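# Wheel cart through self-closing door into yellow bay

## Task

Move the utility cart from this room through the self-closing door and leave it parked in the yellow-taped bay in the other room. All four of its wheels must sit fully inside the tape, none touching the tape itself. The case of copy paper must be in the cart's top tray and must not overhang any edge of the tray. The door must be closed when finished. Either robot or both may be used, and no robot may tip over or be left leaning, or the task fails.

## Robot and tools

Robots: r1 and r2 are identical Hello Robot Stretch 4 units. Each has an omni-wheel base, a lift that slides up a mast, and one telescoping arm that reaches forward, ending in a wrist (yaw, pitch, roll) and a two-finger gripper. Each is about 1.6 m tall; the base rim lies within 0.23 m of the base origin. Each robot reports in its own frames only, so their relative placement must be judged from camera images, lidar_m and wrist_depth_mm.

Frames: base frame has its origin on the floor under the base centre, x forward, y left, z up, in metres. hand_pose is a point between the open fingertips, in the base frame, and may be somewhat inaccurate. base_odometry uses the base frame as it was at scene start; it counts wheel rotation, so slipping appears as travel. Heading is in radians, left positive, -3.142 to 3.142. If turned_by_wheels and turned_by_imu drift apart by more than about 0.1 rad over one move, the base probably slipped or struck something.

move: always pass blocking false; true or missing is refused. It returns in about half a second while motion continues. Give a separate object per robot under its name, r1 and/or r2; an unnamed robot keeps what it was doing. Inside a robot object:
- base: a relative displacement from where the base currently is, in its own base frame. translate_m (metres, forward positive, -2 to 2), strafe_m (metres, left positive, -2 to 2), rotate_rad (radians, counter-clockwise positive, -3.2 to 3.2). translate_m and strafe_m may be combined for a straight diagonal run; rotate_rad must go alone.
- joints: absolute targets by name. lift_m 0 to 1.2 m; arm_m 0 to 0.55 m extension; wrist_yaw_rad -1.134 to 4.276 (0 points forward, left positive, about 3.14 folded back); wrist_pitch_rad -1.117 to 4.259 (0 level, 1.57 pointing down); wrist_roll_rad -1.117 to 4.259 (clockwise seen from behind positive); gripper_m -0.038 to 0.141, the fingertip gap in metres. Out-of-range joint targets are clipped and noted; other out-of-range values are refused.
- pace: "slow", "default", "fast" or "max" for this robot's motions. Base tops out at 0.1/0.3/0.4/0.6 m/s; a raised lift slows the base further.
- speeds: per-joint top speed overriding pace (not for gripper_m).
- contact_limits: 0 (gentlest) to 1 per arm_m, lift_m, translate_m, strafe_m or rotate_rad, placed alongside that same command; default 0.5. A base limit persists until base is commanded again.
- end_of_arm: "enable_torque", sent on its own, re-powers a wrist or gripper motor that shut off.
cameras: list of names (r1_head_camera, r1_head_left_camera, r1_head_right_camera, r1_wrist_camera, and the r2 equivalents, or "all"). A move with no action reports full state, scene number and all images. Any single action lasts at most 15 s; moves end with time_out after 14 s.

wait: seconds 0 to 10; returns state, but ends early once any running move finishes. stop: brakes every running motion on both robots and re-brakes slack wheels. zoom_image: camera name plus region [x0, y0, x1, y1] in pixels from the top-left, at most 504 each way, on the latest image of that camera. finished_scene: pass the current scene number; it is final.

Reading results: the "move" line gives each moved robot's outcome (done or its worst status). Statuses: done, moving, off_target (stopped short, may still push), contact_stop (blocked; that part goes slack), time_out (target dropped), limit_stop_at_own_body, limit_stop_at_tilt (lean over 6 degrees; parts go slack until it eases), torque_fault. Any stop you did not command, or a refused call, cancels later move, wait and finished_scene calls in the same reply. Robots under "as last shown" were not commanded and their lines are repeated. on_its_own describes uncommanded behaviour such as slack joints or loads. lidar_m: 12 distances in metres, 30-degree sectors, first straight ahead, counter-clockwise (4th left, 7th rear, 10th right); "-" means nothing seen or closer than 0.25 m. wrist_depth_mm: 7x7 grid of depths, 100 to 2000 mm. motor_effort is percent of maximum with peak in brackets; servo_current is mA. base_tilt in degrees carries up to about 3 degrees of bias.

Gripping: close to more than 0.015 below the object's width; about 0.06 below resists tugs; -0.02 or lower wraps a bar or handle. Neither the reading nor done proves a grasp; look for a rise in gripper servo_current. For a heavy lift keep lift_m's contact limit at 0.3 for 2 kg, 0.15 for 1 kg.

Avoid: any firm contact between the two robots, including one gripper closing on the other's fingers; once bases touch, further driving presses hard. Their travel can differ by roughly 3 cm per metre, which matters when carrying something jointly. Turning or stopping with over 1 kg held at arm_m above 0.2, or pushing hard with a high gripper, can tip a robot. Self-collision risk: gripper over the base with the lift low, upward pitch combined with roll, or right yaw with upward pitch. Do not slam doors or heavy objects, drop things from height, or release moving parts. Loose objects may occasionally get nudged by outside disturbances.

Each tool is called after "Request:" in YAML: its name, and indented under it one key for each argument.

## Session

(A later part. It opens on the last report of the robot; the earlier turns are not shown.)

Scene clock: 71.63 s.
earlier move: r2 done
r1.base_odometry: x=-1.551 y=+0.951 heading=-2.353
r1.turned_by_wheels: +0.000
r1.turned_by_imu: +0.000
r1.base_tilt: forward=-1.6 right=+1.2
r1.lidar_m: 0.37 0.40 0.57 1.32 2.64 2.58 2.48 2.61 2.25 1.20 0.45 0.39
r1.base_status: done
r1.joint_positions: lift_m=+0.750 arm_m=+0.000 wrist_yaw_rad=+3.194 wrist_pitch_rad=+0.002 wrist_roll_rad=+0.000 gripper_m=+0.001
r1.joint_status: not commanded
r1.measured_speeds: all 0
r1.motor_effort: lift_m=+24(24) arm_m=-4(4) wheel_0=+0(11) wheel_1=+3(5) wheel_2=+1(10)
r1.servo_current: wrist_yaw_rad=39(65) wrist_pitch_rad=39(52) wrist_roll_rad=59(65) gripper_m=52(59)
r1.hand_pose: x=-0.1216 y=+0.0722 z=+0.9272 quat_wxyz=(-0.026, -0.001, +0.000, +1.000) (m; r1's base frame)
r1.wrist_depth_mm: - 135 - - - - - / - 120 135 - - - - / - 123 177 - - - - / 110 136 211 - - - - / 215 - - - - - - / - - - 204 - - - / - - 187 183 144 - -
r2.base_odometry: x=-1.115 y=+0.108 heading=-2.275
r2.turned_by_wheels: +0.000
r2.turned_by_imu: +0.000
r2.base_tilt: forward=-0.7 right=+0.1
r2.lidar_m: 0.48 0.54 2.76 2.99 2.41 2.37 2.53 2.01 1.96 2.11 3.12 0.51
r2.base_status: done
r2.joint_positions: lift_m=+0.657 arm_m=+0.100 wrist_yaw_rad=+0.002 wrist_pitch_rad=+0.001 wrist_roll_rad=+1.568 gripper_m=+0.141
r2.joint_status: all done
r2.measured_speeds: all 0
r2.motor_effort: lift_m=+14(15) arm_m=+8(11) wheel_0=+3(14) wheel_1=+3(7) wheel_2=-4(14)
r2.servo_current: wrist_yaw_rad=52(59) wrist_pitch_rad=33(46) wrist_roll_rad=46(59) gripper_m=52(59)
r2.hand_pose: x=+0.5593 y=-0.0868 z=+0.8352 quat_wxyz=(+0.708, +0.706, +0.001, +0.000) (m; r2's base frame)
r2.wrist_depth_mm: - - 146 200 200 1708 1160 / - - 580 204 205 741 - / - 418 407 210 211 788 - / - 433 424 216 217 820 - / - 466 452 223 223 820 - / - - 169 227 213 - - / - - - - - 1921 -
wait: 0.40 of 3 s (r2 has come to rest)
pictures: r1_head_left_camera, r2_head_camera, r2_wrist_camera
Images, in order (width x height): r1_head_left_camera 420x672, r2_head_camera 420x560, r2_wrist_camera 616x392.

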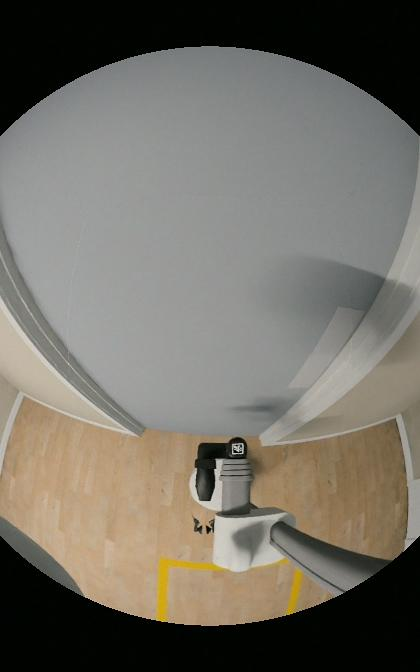

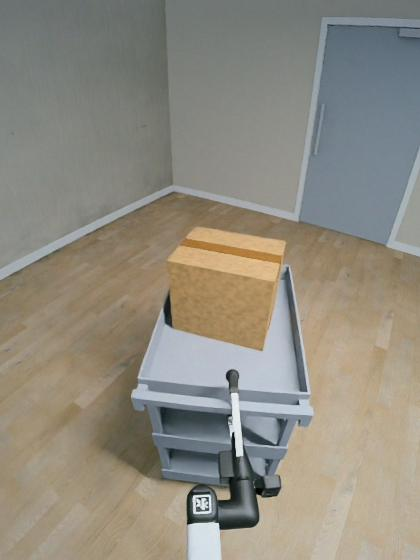

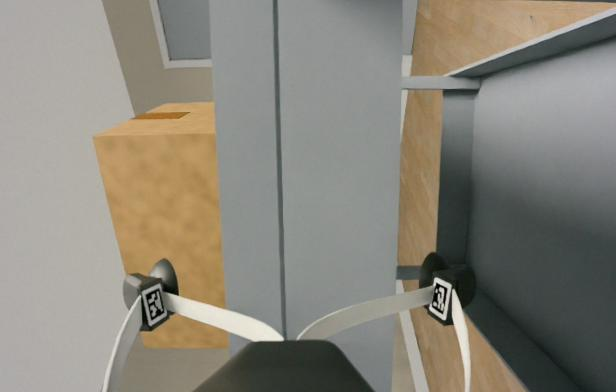

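Request:
move:
  blocking: false
  r1: {"base":{"translate_m":0.6},"contact_limits":{"translate_m":1.0},"pace":"slow"}
  r2: {"joints":{"arm_m":0.15},"pace":"slow"}

Request:
wait:
  seconds: 2

Request:
move:
  blocking: false
  r2: {"joints":{"gripper_m":0.03}}

Request:
wait:
  seconds: 2

Request:
wait:
  seconds: 5
  cameras: ["r1_head_left_camera","r2_wrist_camera"]

Scene clock: 78.57 s.
move: r1 moving; r2 moving
r1.base_odometry: x=-1.560 y=+0.942 heading=-2.353
r1.turned_by_wheels: +0.000
r1.turned_by_imu: +0.000
r1.base_tilt: forward=-1.6 right=+1.3
r1.lidar_m: 0.36 0.39 0.54 1.29 2.64 2.60 2.49 2.63 2.26 1.16 0.42 0.38
r1.base_status: translate_m moving
r1.joint_positions: lift_m=+0.750 arm_m=+0.000 wrist_yaw_rad=+3.194 wrist_pitch_rad=+0.002 wrist_roll_rad=+0.000 gripper_m=+0.001
r1.joint_status: not commanded
r1.measured_speeds: translate_m=+0.049 strafe_m=+0.001 rotate_rad=+0.002 lift_m=+0.000 arm_m=+0.000 wrist_yaw_rad=+0.000 wrist_pitch_rad=+0.000 wrist_roll_rad=+0.000
r1.motor_effort: lift_m=+24(24) arm_m=-4(4) wheel_0=+5(5) wheel_1=+4(6) wheel_2=-6(7)
r1.servo_current: wrist_yaw_rad=39(59) wrist_pitch_rad=46(52) wrist_roll_rad=52(59) gripper_m=46(52)
r1.contact_limits: translate_m 1
r1.hand_pose: x=-0.1216 y=+0.0722 z=+0.9272 quat_wxyz=(-0.026, -0.001, +0.000, +1.000) (m; r1's base frame)
r1.wrist_depth_mm: - 135 - - - - - / - 121 135 - - - - / - 123 177 - - - - / 110 135 212 - - - - / 215 - - - - - - / - - - 203 - - - / - - 188 184 156 - -
r2.base_odometry: x=-1.115 y=+0.108 heading=-2.275
r2.turned_by_wheels: +0.000
r2.turned_by_imu: +0.000
r2.base_tilt: forward=-0.7 right=+0.1
r2.lidar_m: 0.49 0.56 2.76 2.96 2.43 2.35 2.52 1.98 1.95 2.09 3.10 0.52
r2.base_status: not commanded
r2.joint_positions: lift_m=+0.657 arm_m=+0.112 wrist_yaw_rad=+0.001 wrist_pitch_rad=+0.001 wrist_roll_rad=+1.568 gripper_m=+0.141
r2.joint_status: arm_m moving
r2.measured_speeds: translate_m=+0.000 strafe_m=+0.000 rotate_rad=+0.000 lift_m=+0.000 arm_m=+0.048 wrist_yaw_rad=-0.006 wrist_pitch_rad=+0.000 wrist_roll_rad=+0.000
r2.motor_effort: lift_m=+14(14) arm_m=+9(13) wheel_0=+3(3) wheel_1=+3(3) wheel_2=-4(4)
r2.servo_current: wrist_yaw_rad=46(52) wrist_pitch_rad=39(46) wrist_roll_rad=52(59) gripper_m=59(59)
r2.hand_pose: x=+0.5717 y=-0.0871 z=+0.8352 quat_wxyz=(+0.708, +0.706, +0.001, +0.000) (m; r2's base frame)
r2.wrist_depth_mm: - - 135 190 190 1661 1160 / - - 140 195 195 750 - / - 410 144 200 200 788 - / - 430 148 206 206 809 - / - 455 151 211 212 831 - / - 484 154 216 194 - - / - - - - - 1863 -
pictures: none

Scene clock: 79.77 s.
earlier move: r1 moving; r2 done
r1.base_odometry: x=-1.636 y=+0.866 heading=-2.353
r1.turned_by_wheels: +0.000
r1.turned_by_imu: +0.000
r1.base_tilt: forward=-1.6 right=+1.3
r1.lidar_m: 0.25 0.26 0.39 0.84 2.65 2.70 2.61 2.76 2.30 0.76 0.37 0.28
r1.base_status: translate_m moving
r1.joint_positions: lift_m=+0.750 arm_m=+0.000 wrist_yaw_rad=+3.194 wrist_pitch_rad=+0.002 wrist_roll_rad=+0.000 gripper_m=+0.001
r1.joint_status: not commanded
r1.measured_speeds: translate_m=+0.099 strafe_m=+0.000 rotate_rad=+0.003 lift_m=+0.000 arm_m=+0.000 wrist_yaw_rad=+0.000 wrist_pitch_rad=+0.000 wrist_roll_rad=+0.000
r1.motor_effort: lift_m=+24(24) arm_m=-4(4) wheel_0=+5(8) wheel_1=+2(6) wheel_2=-3(7)
r1.servo_current: wrist_yaw_rad=52(65) wrist_pitch_rad=39(52) wrist_roll_rad=33(78) gripper_m=46(52)
r1.contact_limits: translate_m 1
r1.hand_pose: x=-0.1216 y=+0.0722 z=+0.9272 quat_wxyz=(-0.026, -0.001, +0.000, +1.000) (m; r1's base frame)
r1.wrist_depth_mm: - 135 - - - - - / - 120 135 - - - - / - 123 177 - - - - / 111 135 211 - - - - / 216 - - - - - - / - - - 203 - - - / - - 187 183 156 - -
r2.base_odometry: x=-1.115 y=+0.108 heading=-2.275
r2.turned_by_wheels: +0.000
r2.turned_by_imu: +0.000
r2.base_tilt: forward=-0.7 right=+0.1
r2.lidar_m: 0.53 0.58 2.75 2.95 2.43 2.36 2.54 2.00 1.94 2.11 3.06 0.55
r2.base_status: not commanded
r2.joint_positions: lift_m=+0.657 arm_m=+0.150 wrist_yaw_rad=-0.005 wrist_pitch_rad=+0.000 wrist_roll_rad=+1.568 gripper_m=+0.141
r2.joint_status: all done
r2.measured_speeds: all 0
r2.motor_effort: lift_m=+14(14) arm_m=+11(17) wheel_0=+2(3) wheel_1=+3(3) wheel_2=-4(4)
r2.servo_current: wrist_yaw_rad=46(65) wrist_pitch_rad=39(46) wrist_roll_rad=52(59) gripper_m=52(59)
r2.hand_pose: x=+0.6084 y=-0.0889 z=+0.8355 quat_wxyz=(+0.708, +0.706, -0.002, -0.002) (m; r2's base frame)
r2.wrist_depth_mm: - - 129 185 184 1708 1182 / - - 574 188 188 750 - / - 404 394 193 193 768 - / - 415 404 198 198 788 - / - 442 143 203 203 768 - / - 219 147 206 198 213 - / - - 500 - - 1756 -
wait: 1.20 of 2 s (r2 has come to rest)
pictures: none

Scene clock: 80.27 s.
earlier move: r1 moving
move: r2 moving
r1.base_odometry: x=-1.671 y=+0.830 heading=-2.353
r1.turned_by_wheels: +0.000
r1.turned_by_imu: +0.000
r1.base_tilt: forward=-1.6 right=+1.3
r1.lidar_m: 0.25 0.25 0.34 0.66 2.66 2.76 2.64 2.78 2.30 0.58 0.32 0.25
r1.base_status: translate_m moving
r1.joint_positions: lift_m=+0.750 arm_m=+0.000 wrist_yaw_rad=+3.194 wrist_pitch_rad=+0.002 wrist_roll_rad=+0.000 gripper_m=+0.001
r1.joint_status: not commanded
r1.measured_speeds: translate_m=+0.100 strafe_m=+0.000 rotate_rad=+0.004 lift_m=+0.000 arm_m=+0.000 wrist_yaw_rad=+0.000 wrist_pitch_rad=+0.000 wrist_roll_rad=+0.000
r1.motor_effort: lift_m=+24(24) arm_m=-4(4) wheel_0=+5(5) wheel_1=+4(6) wheel_2=-4(5)
r1.servo_current: wrist_yaw_rad=46(65) wrist_pitch_rad=39(46) wrist_roll_rad=52(72) gripper_m=46(52)
r1.contact_limits: translate_m 1
r1.hand_pose: x=-0.1216 y=+0.0722 z=+0.9272 quat_wxyz=(-0.026, -0.001, +0.000, +1.000) (m; r1's base frame)
r1.wrist_depth_mm: - 135 - - - - - / - 120 135 - - - - / - 123 177 - - - - / 111 136 211 - - - - / 215 - - - - - - / - - - 203 - - - / - - 188 183 145 - -
r2.base_odometry: x=-1.115 y=+0.108 heading=-2.275
r2.turned_by_wheels: +0.000
r2.turned_by_imu: +0.000
r2.base_tilt: forward=-0.7 right=+0.1
r2.lidar_m: 0.54 0.60 2.76 3.01 2.41 2.33 2.52 1.99 1.94 2.11 3.10 0.53
r2.base_status: not commanded
r2.joint_positions: lift_m=+0.657 arm_m=+0.150 wrist_yaw_rad=-0.005 wrist_pitch_rad=+0.000 wrist_roll_rad=+1.568 gripper_m=+0.130
r2.joint_status: gripper_m moving
r2.measured_speeds: all 0
r2.motor_effort: lift_m=+14(14) arm_m=+11(11) wheel_0=+2(3) wheel_1=+3(3) wheel_2=-3(4)
r2.servo_current: wrist_yaw_rad=52(59) wrist_pitch_rad=33(46) wrist_roll_rad=46(52) gripper_m=104(104)
r2.hand_pose: x=+0.6084 y=-0.0889 z=+0.8355 quat_wxyz=(+0.708, +0.706, -0.002, -0.002) (m; r2's base frame)
r2.wrist_depth_mm: - - 128 184 183 1661 1182 / - - 574 188 188 741 - / - 399 394 193 193 778 - / - 418 404 197 198 788 - / - 442 144 203 204 768 - / - 217 147 207 199 214 - / - - 504 - - 1808 -
pictures: none

Scene clock: 81.83 s.
earlier move: r1 moving; r2 done
r1.base_odometry: x=-1.781 y=+0.719 heading=-2.353
r1.turned_by_wheels: +0.000
r1.turned_by_imu: +0.003
r1.base_tilt: forward=-1.6 right=+1.3
r1.lidar_m: 0.27 0.25 0.25 0.48 2.65 2.88 2.82 2.94 2.30 0.30 0.33 0.25
r1.base_status: translate_m moving
r1.joint_positions: lift_m=+0.750 arm_m=+0.000 wrist_yaw_rad=+3.194 wrist_pitch_rad=+0.002 wrist_roll_rad=+0.000 gripper_m=+0.001
r1.joint_status: not commanded
r1.measured_speeds: translate_m=+0.102 strafe_m=+0.001 rotate_rad=+0.002 lift_m=+0.000 arm_m=+0.000 wrist_yaw_rad=+0.000 wrist_pitch_rad=+0.000 wrist_roll_rad=+0.000
r1.motor_effort: lift_m=+23(24) arm_m=-4(4) wheel_0=+15(21) wheel_1=+9(14) wheel_2=-17(20)
r1.servo_current: wrist_yaw_rad=39(65) wrist_pitch_rad=46(52) wrist_roll_rad=65(72) gripper_m=46(59)
r1.contact_limits: translate_m 1
r1.hand_pose: x=-0.1216 y=+0.0722 z=+0.9273 quat_wxyz=(-0.026, -0.001, +0.000, +1.000) (m; r1's base frame)
r1.wrist_depth_mm: - 134 - - - - - / - 119 135 - - - - / - 123 158 - - - - / 107 135 204 - - - - / 212 - - - - - - / 220 - - 204 - - - / 218 - 188 183 156 - -
r2.base_odometry: x=-1.115 y=+0.108 heading=-2.275
r2.turned_by_wheels: +0.000
r2.turned_by_imu: +0.000
r2.base_tilt: forward=-0.6 right=+0.0
r2.lidar_m: 0.53 0.61 2.73 2.98 2.39 2.35 2.52 1.99 1.96 2.10 3.08 0.52
r2.base_status: not commanded
r2.joint_positions: lift_m=+0.657 arm_m=+0.150 wrist_yaw_rad=-0.001 wrist_pitch_rad=+0.000 wrist_roll_rad=+1.568 gripper_m=+0.032
r2.joint_status: all done
r2.measured_speeds: all 0
r2.motor_effort: lift_m=+14(14) arm_m=+5(11) wheel_0=+2(3) wheel_1=+1(3) wheel_2=-1(4)
r2.servo_current: wrist_yaw_rad=46(59) wrist_pitch_rad=39(46) wrist_roll_rad=59(65) gripper_m=176(371)
r2.hand_pose: x=+0.6091 y=-0.0876 z=+0.8353 quat_wxyz=(+0.708, +0.706, +0.000, +0.000) (m; r2's base frame)
r2.wrist_depth_mm: - - 121 179 179 1576 521 / - - 126 184 184 759 - / - 389 129 190 189 788 - / - 410 133 193 195 768 - / - 439 137 200 200 - - / - 455 141 206 186 169 - / - - 496 - - 1808 -
wait: 1.57 of 2 s (r2 has come to rest)
pictures: none

Scene clock: 85.33 s.
earlier move: r1 done
r1.base_odometry: x=-1.973 y=+0.526 heading=-2.353
r1.turned_by_wheels: +0.000
r1.turned_by_imu: +0.104
r1.base_tilt: forward=-1.7 right=+1.4
r1.lidar_m: 0.25 - 0.25 0.30 2.81 3.09 3.04 3.28 0.40 0.91 2.45 0.28
r1.base_status: done
r1.joint_positions: lift_m=+0.750 arm_m=+0.000 wrist_yaw_rad=+3.203 wrist_pitch_rad=+0.002 wrist_roll_rad=+0.000 gripper_m=+0.001
r1.joint_status: not commanded
r1.measured_speeds: all 0
r1.motor_effort: lift_m=+22(24) arm_m=+6(6) wheel_0=+3(21) wheel_1=+11(16) wheel_2=-10(20)
r1.servo_current: wrist_yaw_rad=59(85) wrist_pitch_rad=46(52) wrist_roll_rad=52(72) gripper_m=39(59)
r1.contact_limits: translate_m 1
r1.hand_pose: x=-0.1225 y=+0.0697 z=+0.9273 quat_wxyz=(-0.030, -0.001, +0.000, +1.000) (m; r1's base frame)
r1.wrist_depth_mm: - 132 132 - - - - / - - 132 - - - - / - 113 132 - - - - / - 133 185 - - - - / 200 - - - - - - / 208 - - 203 - - - / 214 - 187 183 145 - -
r2.base_odometry: x=-1.115 y=+0.108 heading=-2.275
r2.turned_by_wheels: +0.000
r2.turned_by_imu: +0.000
r2.base_tilt: forward=-0.7 right=+0.1
r2.lidar_m: 0.55 0.59 2.75 2.96 2.41 2.36 2.55 2.02 1.95 2.11 3.06 0.55
r2.base_status: not commanded
r2.joint_positions: lift_m=+0.657 arm_m=+0.150 wrist_yaw_rad=-0.001 wrist_pitch_rad=+0.000 wrist_roll_rad=+1.568 gripper_m=+0.032
r2.joint_status: all done
r2.measured_speeds: all 0
r2.motor_effort: lift_m=+14(15) arm_m=+5(11) wheel_0=+1(3) wheel_1=+0(3) wheel_2=-1(4)
r2.servo_current: wrist_yaw_rad=59(65) wrist_pitch_rad=46(52) wrist_roll_rad=33(65) gripper_m=169(371)
r2.hand_pose: x=+0.6091 y=-0.0876 z=+0.8353 quat_wxyz=(+0.708, +0.706, +0.000, +0.000) (m; r2's base frame)
r2.wrist_depth_mm: - - 121 178 178 1661 525 / - - 125 183 183 759 - / - 387 129 190 189 778 - / - 413 134 194 195 768 - / - 436 138 200 200 - - / - 452 141 206 187 170 - / - - 496 - - 1756 -
wait: 3.50 of 5 s (r1 has come to rest)
pictures: r1_head_left_camera, r2_wrist_camera
Images, in order (width x height): r1_head_left_camera 420x672, r2_wrist_camera 616x392.

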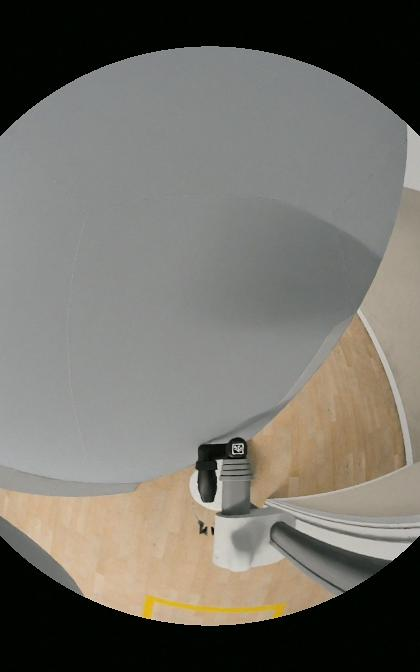

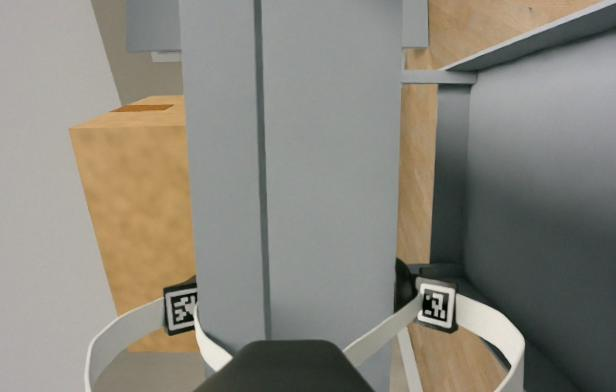

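Request:
move:
  blocking: false
  r1: {"base":{"translate_m":0.4,"strafe_m":-0.03},"contact_limits":{"translate_m":1.0},"pace":"slow"}
  r2: {"base":{"rotate_rad":0.4},"pace":"slow"}

Request:
wait:
  seconds: 2

Request:
move:
  blocking: false
  r2: {"base":{"strafe_m":-0.35,"translate_m":-0.12}}

Request:
wait:
  seconds: 3

Request:
wait:
  seconds: 1.5
  cameras: ["r1_head_left_camera","r2_wrist_camera","r2_head_camera"]

Scene clock: 96.30 s.
move: r1 moving; r2 moving
r1.base_odometry: x=-1.983 y=+0.518 heading=-2.353
r1.turned_by_wheels: +0.000
r1.turned_by_imu: +0.012
r1.base_tilt: forward=-2.1 right=+1.6
r1.lidar_m: 0.25 - 0.25 0.31 2.80 3.09 3.02 3.28 0.39 1.00 2.47 0.27
r1.base_status: translate_m moving; strafe_m moving
r1.joint_positions: lift_m=+0.750 arm_m=+0.000 wrist_yaw_rad=+3.203 wrist_pitch_rad=+0.002 wrist_roll_rad=+0.000 gripper_m=+0.001
r1.joint_status: not commanded
r1.measured_speeds: translate_m=+0.049 strafe_m=-0.004 rotate_rad=+0.000 lift_m=+0.000 arm_m=+0.000 wrist_yaw_rad=+0.000 wrist_pitch_rad=+0.000 wrist_roll_rad=+0.000
r1.motor_effort: lift_m=+22(22) arm_m=+6(6) wheel_0=+4(5) wheel_1=+15(16) wheel_2=-17(17)
r1.servo_current: wrist_yaw_rad=72(72) wrist_pitch_rad=46(46) wrist_roll_rad=52(59) gripper_m=39(59)
r1.contact_limits: translate_m 1
r1.hand_pose: x=-0.1225 y=+0.0697 z=+0.9273 quat_wxyz=(-0.030, -0.001, +0.000, +1.000) (m; r1's base frame)
r1.wrist_depth_mm: - 133 132 - - - - / - - 132 - - - - / - 113 133 - - - - / - 133 183 - - - - / 200 - - - - - - / 208 - - 203 - - - / 213 - 189 183 145 - -
r2.base_odometry: x=-1.115 y=+0.109 heading=-2.152
r2.turned_by_wheels: +0.123
r2.turned_by_imu: +0.119
r2.base_tilt: forward=-0.6 right=+0.1
r2.lidar_m: 0.54 2.81 2.75 2.84 2.37 2.36 2.39 1.96 1.96 2.23 3.44 0.52
r2.base_status: rotate_rad moving
r2.joint_positions: lift_m=+0.657 arm_m=+0.150 wrist_yaw_rad=-0.014 wrist_pitch_rad=+0.001 wrist_roll_rad=+1.568 gripper_m=+0.031
r2.joint_status: not commanded
r2.measured_speeds: translate_m=+0.000 strafe_m=-0.001 rotate_rad=+0.488 lift_m=+0.000 arm_m=+0.000 wrist_yaw_rad=+0.000 wrist_pitch_rad=+0.000 wrist_roll_rad=+0.000
r2.motor_effort: lift_m=+14(14) arm_m=+6(6) wheel_0=-13(15) wheel_1=-10(11) wheel_2=-20(20)
r2.servo_current: wrist_yaw_rad=91(91) wrist_pitch_rad=33(46) wrist_roll_rad=59(59) gripper_m=137(176)
r2.hand_pose: x=+0.6079 y=-0.0914 z=+0.8353 quat_wxyz=(+0.708, +0.706, -0.005, -0.005) (m; r2's base frame)
r2.wrist_depth_mm: - - 112 167 167 707 - / - 421 116 173 173 741 - / - 384 121 181 182 778 - / - 413 126 190 191 - - / - 462 133 199 199 - - / - 480 139 209 183 170 - / - - 148 - - 1808 -
pictures: none

Scene clock: 97.37 s.
earlier move: r1 moving; r2 done
r1.base_odometry: x=-2.054 y=+0.456 heading=-2.353
r1.turned_by_wheels: +0.000
r1.turned_by_imu: +0.083
r1.base_tilt: forward=-2.3 right=+1.7
r1.lidar_m: 0.25 - 0.25 0.29 0.66 3.12 3.11 0.47 0.46 2.26 2.59 0.28
r1.base_status: translate_m moving; strafe_m moving
r1.joint_positions: lift_m=+0.750 arm_m=+0.000 wrist_yaw_rad=+3.203 wrist_pitch_rad=+0.002 wrist_roll_rad=+0.000 gripper_m=+0.001
r1.joint_status: not commanded
r1.measured_speeds: translate_m=+0.100 strafe_m=-0.008 rotate_rad=+0.004 lift_m=+0.000 arm_m=+0.000 wrist_yaw_rad=+0.000 wrist_pitch_rad=+0.000 wrist_roll_rad=+0.000
r1.motor_effort: lift_m=+22(22) arm_m=+6(6) wheel_0=+5(7) wheel_1=+15(17) wheel_2=-16(21)
r1.servo_current: wrist_yaw_rad=59(78) wrist_pitch_rad=39(52) wrist_roll_rad=59(65) gripper_m=46(59)
r1.contact_limits: translate_m 1
r1.hand_pose: x=-0.1225 y=+0.0697 z=+0.9273 quat_wxyz=(-0.030, -0.001, +0.000, +1.000) (m; r1's base frame)
r1.wrist_depth_mm: - 132 132 - - - - / - - 132 - - - - / - 113 132 - - - - / - 134 181 - - - - / 200 - - - - - - / 209 - - 203 - - - / 213 - 188 183 156 - -
r2.base_odometry: x=-1.115 y=+0.108 heading=-1.877
r2.turned_by_wheels: +0.275
r2.turned_by_imu: +0.268
r2.base_tilt: forward=-0.7 right=+0.1
r2.lidar_m: 0.62 2.78 2.83 2.47 2.35 2.43 2.06 1.95 2.02 2.68 2.80 0.48
r2.base_status: done
r2.joint_positions: lift_m=+0.657 arm_m=+0.150 wrist_yaw_rad=-0.002 wrist_pitch_rad=-0.002 wrist_roll_rad=+1.569 gripper_m=+0.031
r2.joint_status: not commanded
r2.measured_speeds: all 0
r2.motor_effort: lift_m=+14(14) arm_m=-3(7) wheel_0=-6(19) wheel_1=-6(11) wheel_2=-3(20)
r2.servo_current: wrist_yaw_rad=33(91) wrist_pitch_rad=39(52) wrist_roll_rad=39(59) gripper_m=65(176)
r2.hand_pose: x=+0.6091 y=-0.0880 z=+0.8362 quat_wxyz=(+0.708, +0.706, -0.002, +0.000) (m; r2's base frame)
r2.wrist_depth_mm: - 351 - 137 137 - - / - 399 - 150 153 - - / - - 103 175 174 - - / - - 120 190 202 1808 - / - - - 219 238 1808 484 / - - 190 178 186 1661 452 / - - - - 382 382 1098
wait: 1.07 of 2 s (r2 has come to rest)
pictures: none

Scene clock: 97.87 s.
earlier move: r1 moving
move: r2 moving
r1.base_odometry: x=-2.092 y=+0.423 heading=-2.353
r1.turned_by_wheels: +0.000
r1.turned_by_imu: +0.047
r1.base_tilt: forward=-2.2 right=+1.6
r1.lidar_m: 0.25 - 0.25 0.29 0.67 3.15 3.16 0.47 0.46 2.31 2.69 0.30
r1.base_status: translate_m moving; strafe_m moving
r1.joint_positions: lift_m=+0.750 arm_m=+0.000 wrist_yaw_rad=+3.203 wrist_pitch_rad=+0.002 wrist_roll_rad=+0.000 gripper_m=+0.001
r1.joint_status: not commanded
r1.measured_speeds: translate_m=+0.099 strafe_m=-0.008 rotate_rad=-0.001 lift_m=+0.000 arm_m=+0.000 wrist_yaw_rad=+0.000 wrist_pitch_rad=+0.000 wrist_roll_rad=+0.000
r1.motor_effort: lift_m=+22(22) arm_m=+6(6) wheel_0=+5(5) wheel_1=+13(16) wheel_2=-14(15)
r1.servo_current: wrist_yaw_rad=46(78) wrist_pitch_rad=39(52) wrist_roll_rad=46(59) gripper_m=46(52)
r1.contact_limits: translate_m 1
r1.hand_pose: x=-0.1225 y=+0.0697 z=+0.9273 quat_wxyz=(-0.030, -0.001, +0.000, +1.000) (m; r1's base frame)
r1.wrist_depth_mm: - 132 132 - - - - / - - 132 - - - - / - 113 133 - - - - / - 134 180 - - - - / 201 - - - - - - / 208 - - 203 - - - / 214 - 187 183 156 - -
r2.base_odometry: x=-1.141 y=+0.127 heading=-1.876
r2.turned_by_wheels: +0.001
r2.turned_by_imu: +0.001
r2.base_tilt: forward=-0.7 right=+0.1
r2.lidar_m: 0.61 2.78 2.86 2.51 2.38 2.47 2.06 1.92 1.98 2.67 2.78 0.46
r2.base_status: translate_m moving; strafe_m moving
r2.joint_positions: lift_m=+0.657 arm_m=+0.150 wrist_yaw_rad=+0.002 wrist_pitch_rad=-0.002 wrist_roll_rad=+1.569 gripper_m=+0.031
r2.joint_status: not commanded
r2.measured_speeds: translate_m=-0.042 strafe_m=-0.117 rotate_rad=+0.000 lift_m=+0.000 arm_m=+0.000 wrist_yaw_rad=+0.002 wrist_pitch_rad=+0.000 wrist_roll_rad=+0.000
r2.motor_effort: lift_m=+14(14) arm_m=-4(4) wheel_0=+13(13) wheel_1=-11(13) wheel_2=+11(13)
r2.servo_current: wrist_yaw_rad=39(65) wrist_pitch_rad=39(46) wrist_roll_rad=33(52) gripper_m=72(78)
r2.hand_pose: x=+0.6095 y=-0.0869 z=+0.8362 quat_wxyz=(+0.708, +0.706, +0.000, +0.001) (m; r2's base frame)
r2.wrist_depth_mm: - 345 - 132 132 - - / - 394 - 145 148 - - / - - - 169 169 - - / - - 110 191 196 1808 - / - - - 218 234 1808 492 / - - 183 170 186 1661 459 / - - - - 387 392 1160
pictures: none

Scene clock: 100.07 s.
earlier move: r1 moving; r2 done
r1.base_odometry: x=-2.256 y=+0.281 heading=-2.353
r1.turned_by_wheels: +0.000
r1.turned_by_imu: +0.135
r1.base_tilt: forward=-1.6 right=+1.3
r1.lidar_m: 0.25 0.25 0.25 0.25 0.49 3.33 3.41 0.66 1.13 2.42 3.07 0.37
r1.base_status: translate_m moving; strafe_m moving
r1.joint_positions: lift_m=+0.750 arm_m=+0.000 wrist_yaw_rad=+3.203 wrist_pitch_rad=+0.002 wrist_roll_rad=+0.000 gripper_m=+0.001
r1.joint_status: not commanded
r1.measured_speeds: translate_m=+0.076 strafe_m=-0.007 rotate_rad=+0.000 lift_m=+0.000 arm_m=+0.000 wrist_yaw_rad=+0.000 wrist_pitch_rad=+0.000 wrist_roll_rad=+0.000
r1.motor_effort: lift_m=+20(22) arm_m=+6(6) wheel_0=+5(13) wheel_1=+8(17) wheel_2=-7(15)
r1.servo_current: wrist_yaw_rad=59(85) wrist_pitch_rad=39(52) wrist_roll_rad=72(72) gripper_m=52(59)
r1.contact_limits: translate_m 1
r1.hand_pose: x=-0.1225 y=+0.0697 z=+0.9275 quat_wxyz=(-0.030, -0.001, +0.000, +1.000) (m; r1's base frame)
r1.wrist_depth_mm: - - 132 - - - - / - - 132 - - - - / - 114 132 - - - - / - 133 172 - - - - / 202 723 - - - - - / 211 768 - 203 - - - / 215 140 187 183 145 - -
r2.base_odometry: x=-1.413 y=+0.327 heading=-1.876
r2.turned_by_wheels: +0.000
r2.turned_by_imu: +0.002
r2.base_tilt: forward=-0.7 right=+0.0
r2.lidar_m: 0.59 3.08 3.14 2.74 2.59 2.49 1.76 1.67 1.71 2.30 2.55 0.56
r2.base_status: done
r2.joint_positions: lift_m=+0.657 arm_m=+0.150 wrist_yaw_rad=+0.002 wrist_pitch_rad=-0.002 wrist_roll_rad=+1.569 gripper_m=+0.031
r2.joint_status: not commanded
r2.measured_speeds: all 0
r2.motor_effort: lift_m=+14(14) arm_m=-4(4) wheel_0=+3(23) wheel_1=-3(13) wheel_2=+9(14)
r2.servo_current: wrist_yaw_rad=46(78) wrist_pitch_rad=39(46) wrist_roll_rad=52(65) gripper_m=65(78)
r2.hand_pose: x=+0.6095 y=-0.0867 z=+0.8362 quat_wxyz=(+0.708, +0.706, +0.000, +0.002) (m; r2's base frame)
r2.wrist_depth_mm: - - - 202 203 1708 - / - - 455 213 211 778 - / - 433 418 220 221 820 - / - 477 449 229 231 842 - / - - 496 236 241 - - / - - 188 187 187 - - / - - - - - 1576 488
wait: 2.20 of 3 s (r2 has come to rest)
pictures: none

Scene clock: 101.10 s.
earlier move: r1 done
r1.base_odometry: x=-2.276 y=+0.263 heading=-2.352
r1.turned_by_wheels: +0.000
r1.turned_by_imu: +0.000
r1.base_tilt: forward=-1.6 right=+1.2
r1.lidar_m: 0.25 0.25 0.25 0.25 0.43 3.36 3.39 0.68 1.19 2.44 3.08 0.40
r1.base_status: done
r1.joint_positions: lift_m=+0.750 arm_m=+0.000 wrist_yaw_rad=+3.197 wrist_pitch_rad=+0.002 wrist_roll_rad=+0.000 gripper_m=+0.001
r1.joint_status: not commanded
r1.measured_speeds: all 0
r1.motor_effort: lift_m=+20(22) arm_m=+4(6) wheel_0=+6(13) wheel_1=+12(17) wheel_2=-8(15)
r1.servo_current: wrist_yaw_rad=59(85) wrist_pitch_rad=39(52) wrist_roll_rad=46(72) gripper_m=52(59)
r1.contact_limits: translate_m 1
r1.hand_pose: x=-0.1219 y=+0.0714 z=+0.9275 quat_wxyz=(-0.027, -0.001, +0.000, +1.000) (m; r1's base frame)
r1.wrist_depth_mm: - 133 133 - - - - / - 116 133 - - - - / - 114 138 - - - - / - 134 185 - - - - / 204 778 - - - - - / 213 778 - 203 - - - / 216 140 188 183 156 - -
r2.base_odometry: x=-1.413 y=+0.327 heading=-1.876
r2.turned_by_wheels: +0.000
r2.turned_by_imu: +0.000
r2.base_tilt: forward=-0.7 right=+0.1
r2.lidar_m: 0.59 3.07 3.14 2.74 2.58 2.52 1.75 1.65 1.73 2.31 2.38 0.56
r2.base_status: done
r2.joint_positions: lift_m=+0.657 arm_m=+0.150 wrist_yaw_rad=+0.002 wrist_pitch_rad=-0.002 wrist_roll_rad=+1.569 gripper_m=+0.031
r2.joint_status: not commanded
r2.measured_speeds: all 0
r2.motor_effort: lift_m=+14(14) arm_m=-4(4) wheel_0=+3(23) wheel_1=-4(13) wheel_2=+9(14)
r2.servo_current: wrist_yaw_rad=52(78) wrist_pitch_rad=46(46) wrist_roll_rad=46(65) gripper_m=65(78)
r2.hand_pose: x=+0.6095 y=-0.0867 z=+0.8362 quat_wxyz=(+0.708, +0.706, +0.000, +0.002) (m; r2's base frame)
r2.wrist_depth_mm: - - - 203 204 1756 - / - - 452 213 211 768 - / - 430 418 220 220 809 - / - 477 452 229 230 842 - / - - 492 236 241 - - / - - 189 187 186 1983 - / - - - - - 1537 488
wait: 1.03 of 1.5 s (r1 has come to rest)
pictures: r1_head_left_camera, r2_head_camera, r2_wrist_camera
Images, in order (width x height): r1_head_left_camera 420x672, r2_head_camera 420x560, r2_wrist_camera 616x392.

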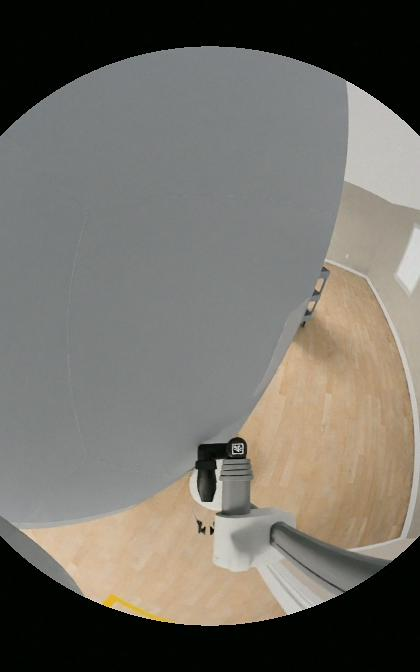

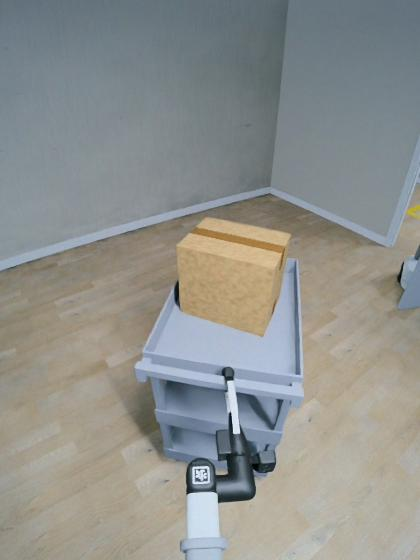

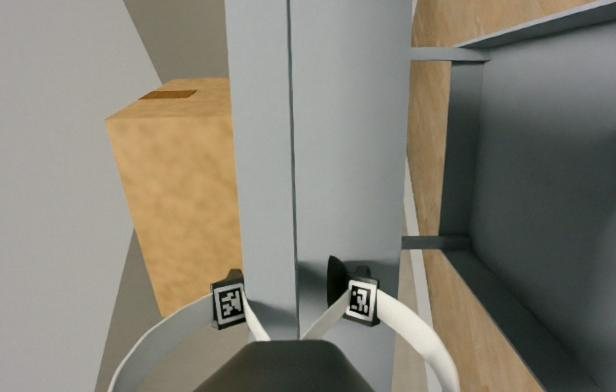

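Request:
move:
  blocking: false
  r1: {"base":{"translate_m":0.38,"strafe_m":-0.14},"contact_limits":{"translate_m":1.0},"pace":"slow"}
  r2: {"base":{"rotate_rad":0.55},"pace":"slow"}

Request:
wait:
  seconds: 2

Request:
move:
  blocking: false
  r2: {"base":{"strafe_m":-0.42,"translate_m":-0.12}}

Request:
wait:
  seconds: 2.9

Request:
wait:
  seconds: 1

Request:
move:
  blocking: false
  r1: {"base":{"translate_m":0.26,"strafe_m":0.2},"contact_limits":{"translate_m":1.0},"pace":"slow"}
  r2: {"base":{"rotate_rad":0.55},"pace":"slow"}

Request:
wait:
  seconds: 2

Request:
wait:
  seconds: 2.5
  cameras: ["r1_head_left_camera","r2_wrist_camera","r2_head_camera","r2_head_left_camera"]

Scene clock: 110.57 s.
move: r1 moving; r2 moving
r1.base_odometry: x=-2.289 y=+0.258 heading=-2.352
r1.turned_by_wheels: +0.001
r1.turned_by_imu: +0.001
r1.base_tilt: forward=-1.6 right=+1.2
r1.lidar_m: 0.25 0.25 0.25 0.25 0.44 3.38 3.44 0.69 1.26 2.44 3.06 0.36
r1.base_status: translate_m moving; strafe_m moving
r1.joint_positions: lift_m=+0.750 arm_m=+0.000 wrist_yaw_rad=+3.197 wrist_pitch_rad=+0.002 wrist_roll_rad=+0.000 gripper_m=+0.001
r1.joint_status: not commanded
r1.measured_speeds: translate_m=+0.049 strafe_m=-0.018 rotate_rad=-0.004 lift_m=+0.000 arm_m=+0.000 wrist_yaw_rad=+0.000 wrist_pitch_rad=+0.000 wrist_roll_rad=+0.000
r1.motor_effort: lift_m=+20(20) arm_m=+5(5) wheel_0=+9(13) wheel_1=+12(14) wheel_2=-11(13)
r1.servo_current: wrist_yaw_rad=59(65) wrist_pitch_rad=39(52) wrist_roll_rad=46(59) gripper_m=46(52)
r1.contact_limits: translate_m 1
r1.hand_pose: x=-0.1219 y=+0.0714 z=+0.9275 quat_wxyz=(-0.027, -0.001, +0.000, +1.000) (m; r1's base frame)
r1.wrist_depth_mm: - 133 132 - - - - / - 116 133 - - - - / - 114 138 - - - - / - 134 185 - - - - / 204 768 - - - - - / 213 788 - 203 - - - / 218 140 188 183 156 - -
r2.base_odometry: x=-1.413 y=+0.327 heading=-1.753
r2.turned_by_wheels: +0.123
r2.turned_by_imu: +0.119
r2.base_tilt: forward=-0.7 right=+0.1
r2.lidar_m: 0.61 3.06 3.28 2.65 2.59 2.22 1.70 1.66 1.78 2.60 2.36 0.55
r2.base_status: rotate_rad moving
r2.joint_positions: lift_m=+0.657 arm_m=+0.150 wrist_yaw_rad=-0.008 wrist_pitch_rad=-0.002 wrist_roll_rad=+1.569 gripper_m=+0.031
r2.joint_status: not commanded
r2.measured_speeds: translate_m=-0.001 strafe_m=-0.001 rotate_rad=+0.491 lift_m=+0.000 arm_m=+0.000 wrist_yaw_rad=-0.022 wrist_pitch_rad=+0.000 wrist_roll_rad=+0.002
r2.motor_effort: lift_m=+14(14) arm_m=+2(4) wheel_0=-20(20) wheel_1=-13(13) wheel_2=-12(12)
r2.servo_current: wrist_yaw_rad=52(59) wrist_pitch_rad=39(46) wrist_roll_rad=46(52) gripper_m=72(72)
r2.hand_pose: x=+0.6085 y=-0.0897 z=+0.8362 quat_wxyz=(+0.708, +0.707, -0.004, -0.002) (m; r2's base frame)
r2.wrist_depth_mm: - - 462 191 195 723 - / - 407 397 204 205 768 - / - 449 427 215 217 798 - / - - 469 229 230 - - / - - 535 239 246 - - / - - 193 190 186 1808 500 / - - - - - 1537 462
pictures: none

Scene clock: 111.87 s.
earlier move: r1 moving; r2 done
r1.base_odometry: x=-2.397 y=+0.207 heading=-2.352
r1.turned_by_wheels: +0.000
r1.turned_by_imu: +0.000
r1.base_tilt: forward=-1.6 right=+1.2
r1.lidar_m: 0.25 0.25 0.26 0.25 0.37 3.49 3.54 0.78 1.55 2.45 3.08 1.86
r1.base_status: translate_m moving; strafe_m moving
r1.joint_positions: lift_m=+0.750 arm_m=+0.000 wrist_yaw_rad=+3.196 wrist_pitch_rad=+0.002 wrist_roll_rad=+0.000 gripper_m=+0.001
r1.joint_status: not commanded
r1.measured_speeds: translate_m=+0.093 strafe_m=-0.035 rotate_rad=+0.001 lift_m=+0.000 arm_m=+0.000 wrist_yaw_rad=+0.000 wrist_pitch_rad=+0.000 wrist_roll_rad=+0.000
r1.motor_effort: lift_m=+20(20) arm_m=+4(5) wheel_0=+11(13) wheel_1=+12(14) wheel_2=-9(13)
r1.servo_current: wrist_yaw_rad=59(78) wrist_pitch_rad=39(52) wrist_roll_rad=39(65) gripper_m=39(52)
r1.contact_limits: translate_m 1
r1.hand_pose: x=-0.1219 y=+0.0715 z=+0.9275 quat_wxyz=(-0.027, -0.001, +0.000, +1.000) (m; r1's base frame)
r1.wrist_depth_mm: - 133 133 - - - - / - 116 133 - - - - / - 114 138 - - - - / - 134 185 - - - - / 205 - - - - - - / 212 - 190 203 - - - / 217 132 183 183 156 - -
r2.base_odometry: x=-1.413 y=+0.328 heading=-1.327
r2.turned_by_wheels: +0.426
r2.turned_by_imu: +0.418
r2.base_tilt: forward=-0.8 right=+0.1
r2.lidar_m: 0.57 3.17 2.70 2.59 2.44 1.75 1.66 1.73 2.34 2.34 0.74 0.44
r2.base_status: done
r2.joint_positions: lift_m=+0.657 arm_m=+0.150 wrist_yaw_rad=-0.014 wrist_pitch_rad=-0.005 wrist_roll_rad=+1.569 gripper_m=+0.030
r2.joint_status: not commanded
r2.measured_speeds: all 0
r2.motor_effort: lift_m=+13(14) arm_m=+6(7) wheel_0=-2(27) wheel_1=-5(15) wheel_2=-10(16)
r2.servo_current: wrist_yaw_rad=65(98) wrist_pitch_rad=39(46) wrist_roll_rad=59(59) gripper_m=59(72)
r2.hand_pose: x=+0.6079 y=-0.0915 z=+0.8370 quat_wxyz=(+0.708, +0.707, -0.007, -0.003) (m; r2's base frame)
r2.wrist_depth_mm: - - - - - - - / - - - - 109 - - / - - - - 133 - 484 / - - - - 172 1576 459 / - - - - 240 1708 1229 / - - 138 144 188 1499 1182 / - - - - - 1576 1205
wait: 1.30 of 2 s (r2 has come to rest)
pictures: none

Scene clock: 112.37 s.
earlier move: r1 moving
move: r2 moving
r1.base_odometry: x=-2.443 y=+0.186 heading=-2.352
r1.turned_by_wheels: +0.000
r1.turned_by_imu: +0.000
r1.base_tilt: forward=-1.6 right=+1.3
r1.lidar_m: 0.25 0.25 - 0.25 0.35 3.54 0.89 0.82 1.66 2.45 3.08 1.77
r1.base_status: translate_m moving; strafe_m moving
r1.joint_positions: lift_m=+0.750 arm_m=+0.000 wrist_yaw_rad=+3.196 wrist_pitch_rad=+0.002 wrist_roll_rad=+0.000 gripper_m=+0.001
r1.joint_status: not commanded
r1.measured_speeds: translate_m=+0.094 strafe_m=-0.034 rotate_rad=-0.003 lift_m=+0.000 arm_m=+0.000 wrist_yaw_rad=+0.000 wrist_pitch_rad=+0.000 wrist_roll_rad=+0.000
r1.motor_effort: lift_m=+20(20) arm_m=+5(5) wheel_0=+7(9) wheel_1=+10(12) wheel_2=-9(10)
r1.servo_current: wrist_yaw_rad=52(59) wrist_pitch_rad=33(46) wrist_roll_rad=39(52) gripper_m=39(52)
r1.contact_limits: translate_m 1
r1.hand_pose: x=-0.1219 y=+0.0715 z=+0.9275 quat_wxyz=(-0.027, -0.001, +0.000, +1.000) (m; r1's base frame)
r1.wrist_depth_mm: - 133 132 - - - - / - 116 133 - - - - / - 114 138 - - - - / - 134 185 - - - - / 205 - - - - - - / 213 - 189 204 - - - / 216 132 179 183 145 - -
r2.base_odometry: x=-1.445 y=+0.329 heading=-1.326
r2.turned_by_wheels: +0.001
r2.turned_by_imu: +0.002
r2.base_tilt: forward=-0.7 right=+0.0
r2.lidar_m: 0.57 3.17 2.74 2.61 2.41 1.72 1.65 1.74 2.36 2.28 0.84 0.44
r2.base_status: translate_m moving; strafe_m moving
r2.joint_positions: lift_m=+0.657 arm_m=+0.150 wrist_yaw_rad=-0.007 wrist_pitch_rad=-0.005 wrist_roll_rad=+1.569 gripper_m=+0.030
r2.joint_status: not commanded
r2.measured_speeds: translate_m=-0.036 strafe_m=-0.118 rotate_rad=+0.005 lift_m=+0.000 arm_m=+0.000 wrist_yaw_rad=+0.062 wrist_pitch_rad=+0.000 wrist_roll_rad=+0.000
r2.motor_effort: lift_m=+13(14) arm_m=+6(6) wheel_0=+18(18) wheel_1=-9(12) wheel_2=+7(10)
r2.servo_current: wrist_yaw_rad=65(91) wrist_pitch_rad=46(46) wrist_roll_rad=39(52) gripper_m=59(65)
r2.hand_pose: x=+0.6085 y=-0.0895 z=+0.8370 quat_wxyz=(+0.708, +0.707, -0.004, -0.001) (m; r2's base frame)
r2.wrist_depth_mm: - - - - - - - / - - - - 108 - - / - - - - 131 - 488 / - - - - 168 1576 462 / - - - - 233 1863 1229 / - - 135 - 188 1464 1160 / - - - - - 1576 1229
pictures: none

Scene clock: 114.77 s.
earlier move: r1 moving; r2 done
r1.base_odometry: x=-2.639 y=+0.094 heading=-2.352
r1.turned_by_wheels: +0.000
r1.turned_by_imu: +0.000
r1.base_tilt: forward=-1.6 right=+1.3
r1.lidar_m: 1.64 0.25 2.39 0.25 0.30 3.77 1.00 1.06 2.24 2.46 3.08 1.45
r1.base_status: translate_m moving; strafe_m moving
r1.joint_positions: lift_m=+0.750 arm_m=+0.000 wrist_yaw_rad=+3.196 wrist_pitch_rad=+0.002 wrist_roll_rad=+0.000 gripper_m=+0.001
r1.joint_status: not commanded
r1.measured_speeds: translate_m=+0.029 strafe_m=-0.011 rotate_rad=+0.000 lift_m=+0.000 arm_m=+0.000 wrist_yaw_rad=+0.000 wrist_pitch_rad=+0.000 wrist_roll_rad=+0.000
r1.motor_effort: lift_m=+20(20) arm_m=+4(5) wheel_0=+6(9) wheel_1=+5(12) wheel_2=-4(10)
r1.servo_current: wrist_yaw_rad=52(72) wrist_pitch_rad=39(52) wrist_roll_rad=33(72) gripper_m=46(52)
r1.contact_limits: translate_m 1
r1.hand_pose: x=-0.1219 y=+0.0715 z=+0.9275 quat_wxyz=(-0.027, -0.001, +0.000, +1.000) (m; r1's base frame)
r1.wrist_depth_mm: - 132 132 - - - - / - 116 132 - - - - / - 114 138 - - - - / - 134 185 - - - - / 205 - 1160 - - - - / 214 - 186 204 - - - / 216 132 166 183 145 - -
r2.base_odometry: x=-1.850 y=+0.342 heading=-1.327
r2.turned_by_wheels: -0.001
r2.turned_by_imu: +0.003
r2.base_tilt: forward=-0.6 right=+0.0
r2.lidar_m: 0.58 3.32 3.13 3.01 2.21 1.60 1.54 1.61 2.18 1.91 1.88 0.54
r2.base_status: done
r2.joint_positions: lift_m=+0.657 arm_m=+0.150 wrist_yaw_rad=+0.001 wrist_pitch_rad=-0.005 wrist_roll_rad=+1.569 gripper_m=+0.030
r2.joint_status: not commanded
r2.measured_speeds: all 0
r2.motor_effort: lift_m=+13(14) arm_m=+4(6) wheel_0=+3(25) wheel_1=-3(12) wheel_2=+8(15)
r2.servo_current: wrist_yaw_rad=52(91) wrist_pitch_rad=46(59) wrist_roll_rad=46(59) gripper_m=59(72)
r2.hand_pose: x=+0.6094 y=-0.0870 z=+0.8370 quat_wxyz=(+0.708, +0.707, -0.001, +0.002) (m; r2's base frame)
r2.wrist_depth_mm: - - 137 185 187 732 - / - 402 392 193 198 759 - / - 442 424 205 209 809 - / - - 469 222 223 - - / - - 521 233 238 - - / - - 190 186 186 1808 500 / - - - - - 1576 459
wait: 2.40 of 2.9 s (r2 has come to rest)
pictures: none

Scene clock: 115.33 s.
earlier move: r1 done
r1.base_odometry: x=-2.643 y=+0.092 heading=-2.352
r1.turned_by_wheels: +0.000
r1.turned_by_imu: +0.000
r1.base_tilt: forward=-1.6 right=+1.3
r1.lidar_m: 1.68 0.25 2.40 0.25 0.33 3.77 1.00 1.05 2.29 2.45 3.09 1.45
r1.base_status: done
r1.joint_positions: lift_m=+0.750 arm_m=+0.000 wrist_yaw_rad=+3.196 wrist_pitch_rad=+0.002 wrist_roll_rad=+0.000 gripper_m=+0.001
r1.joint_status: not commanded
r1.measured_speeds: all 0
r1.motor_effort: lift_m=+20(20) arm_m=+5(5) wheel_0=+5(9) wheel_1=+6(12) wheel_2=-5(10)
r1.servo_current: wrist_yaw_rad=59(72) wrist_pitch_rad=46(52) wrist_roll_rad=52(72) gripper_m=46(59)
r1.contact_limits: translate_m 1
r1.hand_pose: x=-0.1219 y=+0.0715 z=+0.9275 quat_wxyz=(-0.027, -0.001, +0.000, +1.000) (m; r1's base frame)
r1.wrist_depth_mm: - 132 133 - - - - / - 116 132 - - - - / - 114 138 - - - - / - 133 185 - - - - / 204 - 1118 - - - - / 213 - 186 203 - - - / 218 132 166 183 155 - -
r2.base_odometry: x=-1.850 y=+0.342 heading=-1.327
r2.turned_by_wheels: +0.000
r2.turned_by_imu: +0.000
r2.base_tilt: forward=-0.7 right=+0.0
r2.lidar_m: 0.59 3.34 3.15 3.01 2.23 1.62 1.53 1.63 2.19 1.96 1.89 0.55
r2.base_status: done
r2.joint_positions: lift_m=+0.657 arm_m=+0.150 wrist_yaw_rad=+0.001 wrist_pitch_rad=-0.005 wrist_roll_rad=+1.569 gripper_m=+0.030
r2.joint_status: not commanded
r2.measured_speeds: all 0
r2.motor_effort: lift_m=+14(14) arm_m=+4(6) wheel_0=+2(25) wheel_1=-2(12) wheel_2=+8(15)
r2.servo_current: wrist_yaw_rad=46(91) wrist_pitch_rad=46(59) wrist_roll_rad=52(59) gripper_m=59(72)
r2.hand_pose: x=+0.6094 y=-0.0870 z=+0.8370 quat_wxyz=(+0.708, +0.707, -0.001, +0.002) (m; r2's base frame)
r2.wrist_depth_mm: - - 137 186 187 723 - / - 402 394 195 198 759 - / - 439 424 206 210 798 - / - - 466 221 224 - - / - - 525 233 239 - - / - - 190 186 187 1863 496 / - - - - - 1537 455
wait: 0.57 of 1 s (r1 has come to rest)
pictures: none

Scene clock: 115.83 s.
move: r1 moving; r2 moving
r1.base_odometry: x=-2.645 y=+0.079 heading=-2.352
r1.turned_by_wheels: +0.000
r1.turned_by_imu: -0.001
r1.base_tilt: forward=-1.6 right=+1.3
r1.lidar_m: 1.69 0.25 2.39 0.25 0.31 3.77 1.00 1.08 2.28 2.46 3.08 1.45
r1.base_status: translate_m moving; strafe_m moving
r1.joint_positions: lift_m=+0.750 arm_m=+0.000 wrist_yaw_rad=+3.196 wrist_pitch_rad=+0.002 wrist_roll_rad=+0.000 gripper_m=+0.001
r1.joint_status: not commanded
r1.measured_speeds: translate_m=+0.041 strafe_m=+0.033 rotate_rad=-0.003 lift_m=+0.000 arm_m=+0.000 wrist_yaw_rad=+0.000 wrist_pitch_rad=+0.000 wrist_roll_rad=+0.000
r1.motor_effort: lift_m=+20(20) arm_m=+5(5) wheel_0=-9(9) wheel_1=+11(11) wheel_2=-9(9)
r1.servo_current: wrist_yaw_rad=52(59) wrist_pitch_rad=46(46) wrist_roll_rad=33(52) gripper_m=52(52)
r1.contact_limits: translate_m 1
r1.hand_pose: x=-0.1219 y=+0.0715 z=+0.9275 quat_wxyz=(-0.027, -0.001, +0.000, +1.000) (m; r1's base frame)
r1.wrist_depth_mm: - 133 133 - - - - / - 116 132 - - - - / - 114 138 - - - - / - 134 185 - - - - / 204 - 1160 - - - - / 213 - 186 203 - - - / 216 132 166 183 156 - -
r2.base_odometry: x=-1.850 y=+0.342 heading=-1.204
r2.turned_by_wheels: +0.123
r2.turned_by_imu: +0.118
r2.base_tilt: forward=-0.6 right=+0.1
r2.lidar_m: 0.61 3.44 3.05 3.00 2.00 1.56 1.55 1.65 2.51 1.89 1.89 0.52
r2.base_status: rotate_rad moving
r2.joint_positions: lift_m=+0.657 arm_m=+0.150 wrist_yaw_rad=-0.011 wrist_pitch_rad=-0.005 wrist_roll_rad=+1.569 gripper_m=+0.030
r2.joint_status: not commanded
r2.measured_speeds: translate_m=-0.001 strafe_m=+0.000 rotate_rad=+0.490 lift_m=+0.000 arm_m=+0.000 wrist_yaw_rad=-0.028 wrist_pitch_rad=+0.000 wrist_roll_rad=+0.000
r2.motor_effort: lift_m=+14(14) arm_m=+4(5) wheel_0=-19(22) wheel_1=-13(13) wheel_2=-15(15)
r2.servo_current: wrist_yaw_rad=59(59) wrist_pitch_rad=52(52) wrist_roll_rad=52(52) gripper_m=59(65)
r2.hand_pose: x=+0.6083 y=-0.0904 z=+0.8370 quat_wxyz=(+0.708, +0.707, -0.005, -0.002) (m; r2's base frame)
r2.wrist_depth_mm: - 379 133 183 182 715 - / - 399 392 191 196 768 - / - 459 442 206 211 809 - / - - 492 224 228 - - / - - 564 213 246 - - / - - 193 190 186 1661 484 / - - - - - 1576 1308
pictures: none

Scene clock: 117.60 s.
earlier move: r1 moving; r2 done
r1.base_odometry: x=-2.666 y=-0.087 heading=-2.352
r1.turned_by_wheels: +0.000
r1.turned_by_imu: +0.001
r1.base_tilt: forward=-1.6 right=+1.3
r1.lidar_m: 1.75 2.35 0.25 0.25 0.25 0.65 1.16 1.18 2.49 2.62 3.27 1.61
r1.base_status: translate_m moving; strafe_m moving
r1.joint_positions: lift_m=+0.750 arm_m=+0.000 wrist_yaw_rad=+3.196 wrist_pitch_rad=+0.002 wrist_roll_rad=+0.000 gripper_m=+0.001
r1.joint_status: not commanded
r1.measured_speeds: translate_m=+0.081 strafe_m=+0.061 rotate_rad=-0.001 lift_m=+0.000 arm_m=+0.000 wrist_yaw_rad=+0.000 wrist_pitch_rad=+0.000 wrist_roll_rad=+0.000
r1.motor_effort: lift_m=+20(20) arm_m=+5(5) wheel_0=-5(12) wheel_1=+10(12) wheel_2=-6(10)
r1.servo_current: wrist_yaw_rad=33(72) wrist_pitch_rad=39(52) wrist_roll_rad=39(65) gripper_m=52(52)
r1.contact_limits: translate_m 1
r1.hand_pose: x=-0.1219 y=+0.0715 z=+0.9275 quat_wxyz=(-0.027, -0.001, +0.000, +1.000) (m; r1's base frame)
r1.wrist_depth_mm: - 133 132 - - - - / - 116 132 - - - - / - 114 138 - - - - / - 134 185 - - - - / 204 - - - - - - / 213 - 186 203 - - - / 217 132 179 183 155 - -
r2.base_odometry: x=-1.850 y=+0.342 heading=-0.777
r2.turned_by_wheels: +0.427
r2.turned_by_imu: +0.424
r2.base_tilt: forward=-0.7 right=+0.1
r2.lidar_m: 0.55 3.12 2.99 2.17 1.60 1.53 1.63 2.28 1.80 1.75 0.92 0.45
r2.base_status: done
r2.joint_positions: lift_m=+0.657 arm_m=+0.150 wrist_yaw_rad=-0.001 wrist_pitch_rad=-0.005 wrist_roll_rad=+1.570 gripper_m=+0.030
r2.joint_status: not commanded
r2.measured_speeds: translate_m=+0.000 strafe_m=+0.000 rotate_rad=+0.000 lift_m=+0.000 arm_m=+0.000 wrist_yaw_rad=+0.001 wrist_pitch_rad=+0.000 wrist_roll_rad=+0.000
r2.motor_effort: lift_m=+12(14) arm_m=+6(7) wheel_0=+0(27) wheel_1=-5(16) wheel_2=-6(20)
r2.servo_current: wrist_yaw_rad=39(195) wrist_pitch_rad=46(52) wrist_roll_rad=33(59) gripper_m=65(65)
r2.hand_pose: x=+0.6091 y=-0.0877 z=+0.8371 quat_wxyz=(+0.707, +0.707, -0.002, +0.001) (m; r2's base frame)
r2.wrist_depth_mm: - - - - - - - / - - - - 109 - - / - - - - 132 - 504 / - - - - 167 1618 469 / - - - - 229 1921 1229 / - - 132 153 186 387 394 / - - - - - 1576 1255
wait: 1.77 of 2 s (r2 has come to rest)
pictures: none

Scene clock: 119.83 s.
earlier move: r1 done
r1.base_odometry: x=-2.684 y=-0.233 heading=-2.352
r1.turned_by_wheels: +0.000
r1.turned_by_imu: +0.001
r1.base_tilt: forward=-1.6 right=+1.3
r1.lidar_m: 1.62 2.21 2.04 0.25 0.25 0.47 1.34 1.28 2.70 2.74 3.47 1.58
r1.base_status: done
r1.joint_positions: lift_m=+0.750 arm_m=+0.000 wrist_yaw_rad=+3.196 wrist_pitch_rad=+0.002 wrist_roll_rad=+0.000 gripper_m=+0.001
r1.joint_status: not commanded
r1.measured_speeds: all 0
r1.motor_effort: lift_m=+20(20) arm_m=+5(5) wheel_0=-4(12) wheel_1=+6(12) wheel_2=-4(10)
r1.servo_current: wrist_yaw_rad=52(72) wrist_pitch_rad=39(52) wrist_roll_rad=46(65) gripper_m=46(59)
r1.contact_limits: translate_m 1
r1.hand_pose: x=-0.1219 y=+0.0715 z=+0.9275 quat_wxyz=(-0.027, -0.001, +0.000, +1.000) (m; r1's base frame)
r1.wrist_depth_mm: - 133 132 - - - 427 / - 116 133 - - - 439 / - 114 138 - - - 452 / - 134 185 - - - 459 / 205 - - - - - 462 / 213 - 186 203 - - 462 / 216 132 179 183 145 - 462
r2.base_odometry: x=-1.850 y=+0.342 heading=-0.777
r2.turned_by_wheels: +0.000
r2.turned_by_imu: +0.000
r2.base_tilt: forward=-0.7 right=+0.1
r2.lidar_m: 0.55 3.14 3.01 2.16 1.61 1.54 1.63 2.26 1.66 1.67 0.96 0.44
r2.base_status: done
r2.joint_positions: lift_m=+0.657 arm_m=+0.150 wrist_yaw_rad=-0.001 wrist_pitch_rad=-0.005 wrist_roll_rad=+1.570 gripper_m=+0.030
r2.joint_status: not commanded
r2.measured_speeds: all 0
r2.motor_effort: lift_m=+12(14) arm_m=+6(7) wheel_0=+0(27) wheel_1=-5(16) wheel_2=-6(20)
r2.servo_current: wrist_yaw_rad=52(195) wrist_pitch_rad=46(52) wrist_roll_rad=52(59) gripper_m=65(65)
r2.hand_pose: x=+0.6091 y=-0.0877 z=+0.8371 quat_wxyz=(+0.707, +0.707, -0.002, +0.001) (m; r2's base frame)
r2.wrist_depth_mm: - - - - - - - / - - - - 109 - - / - - - - 132 - 508 / - - - - 168 1618 469 / - - - - 227 1863 1229 / - - 132 153 187 387 392 / - - - - - 1576 1255
wait: 2.23 of 2.5 s (r1 has come to rest)
pictures: r1_head_left_camera, r2_head_camera, r2_head_left_camera, r2_wrist_camera
Images, in order (width x height): r1_head_left_camera 420x672, r2_head_camera 420x560, r2_head_left_camera 420x672, r2_wrist_camera 616x392.

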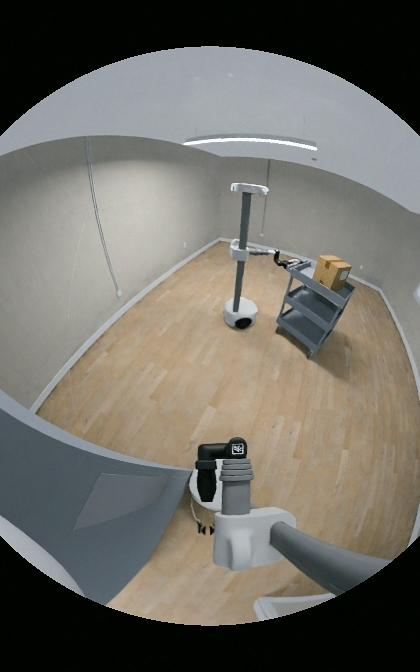

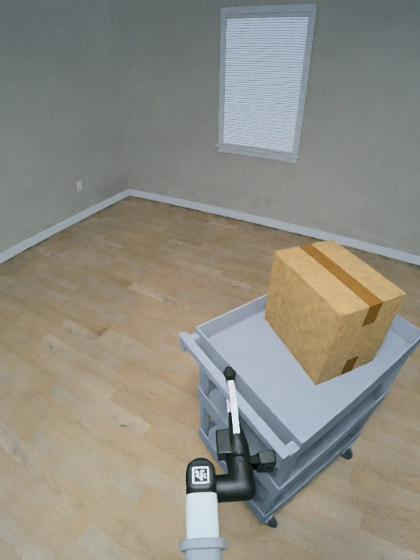

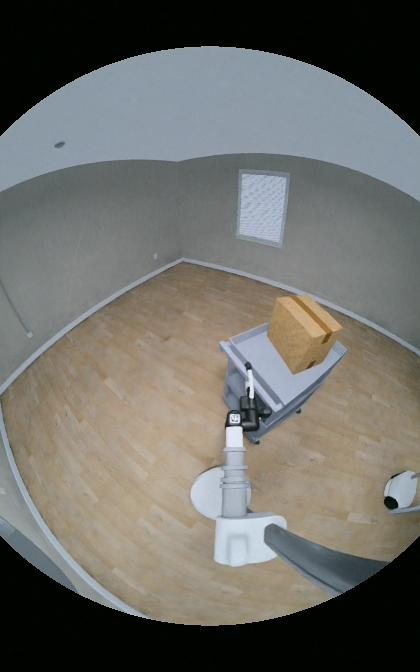

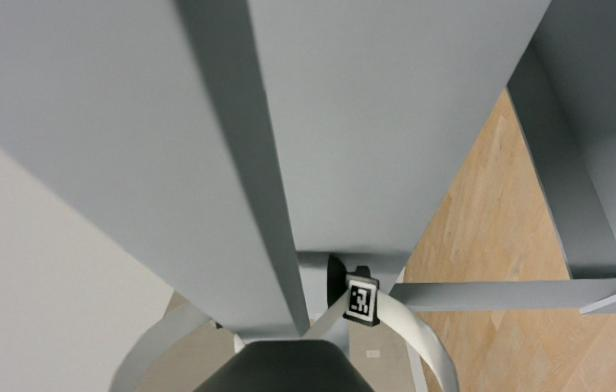

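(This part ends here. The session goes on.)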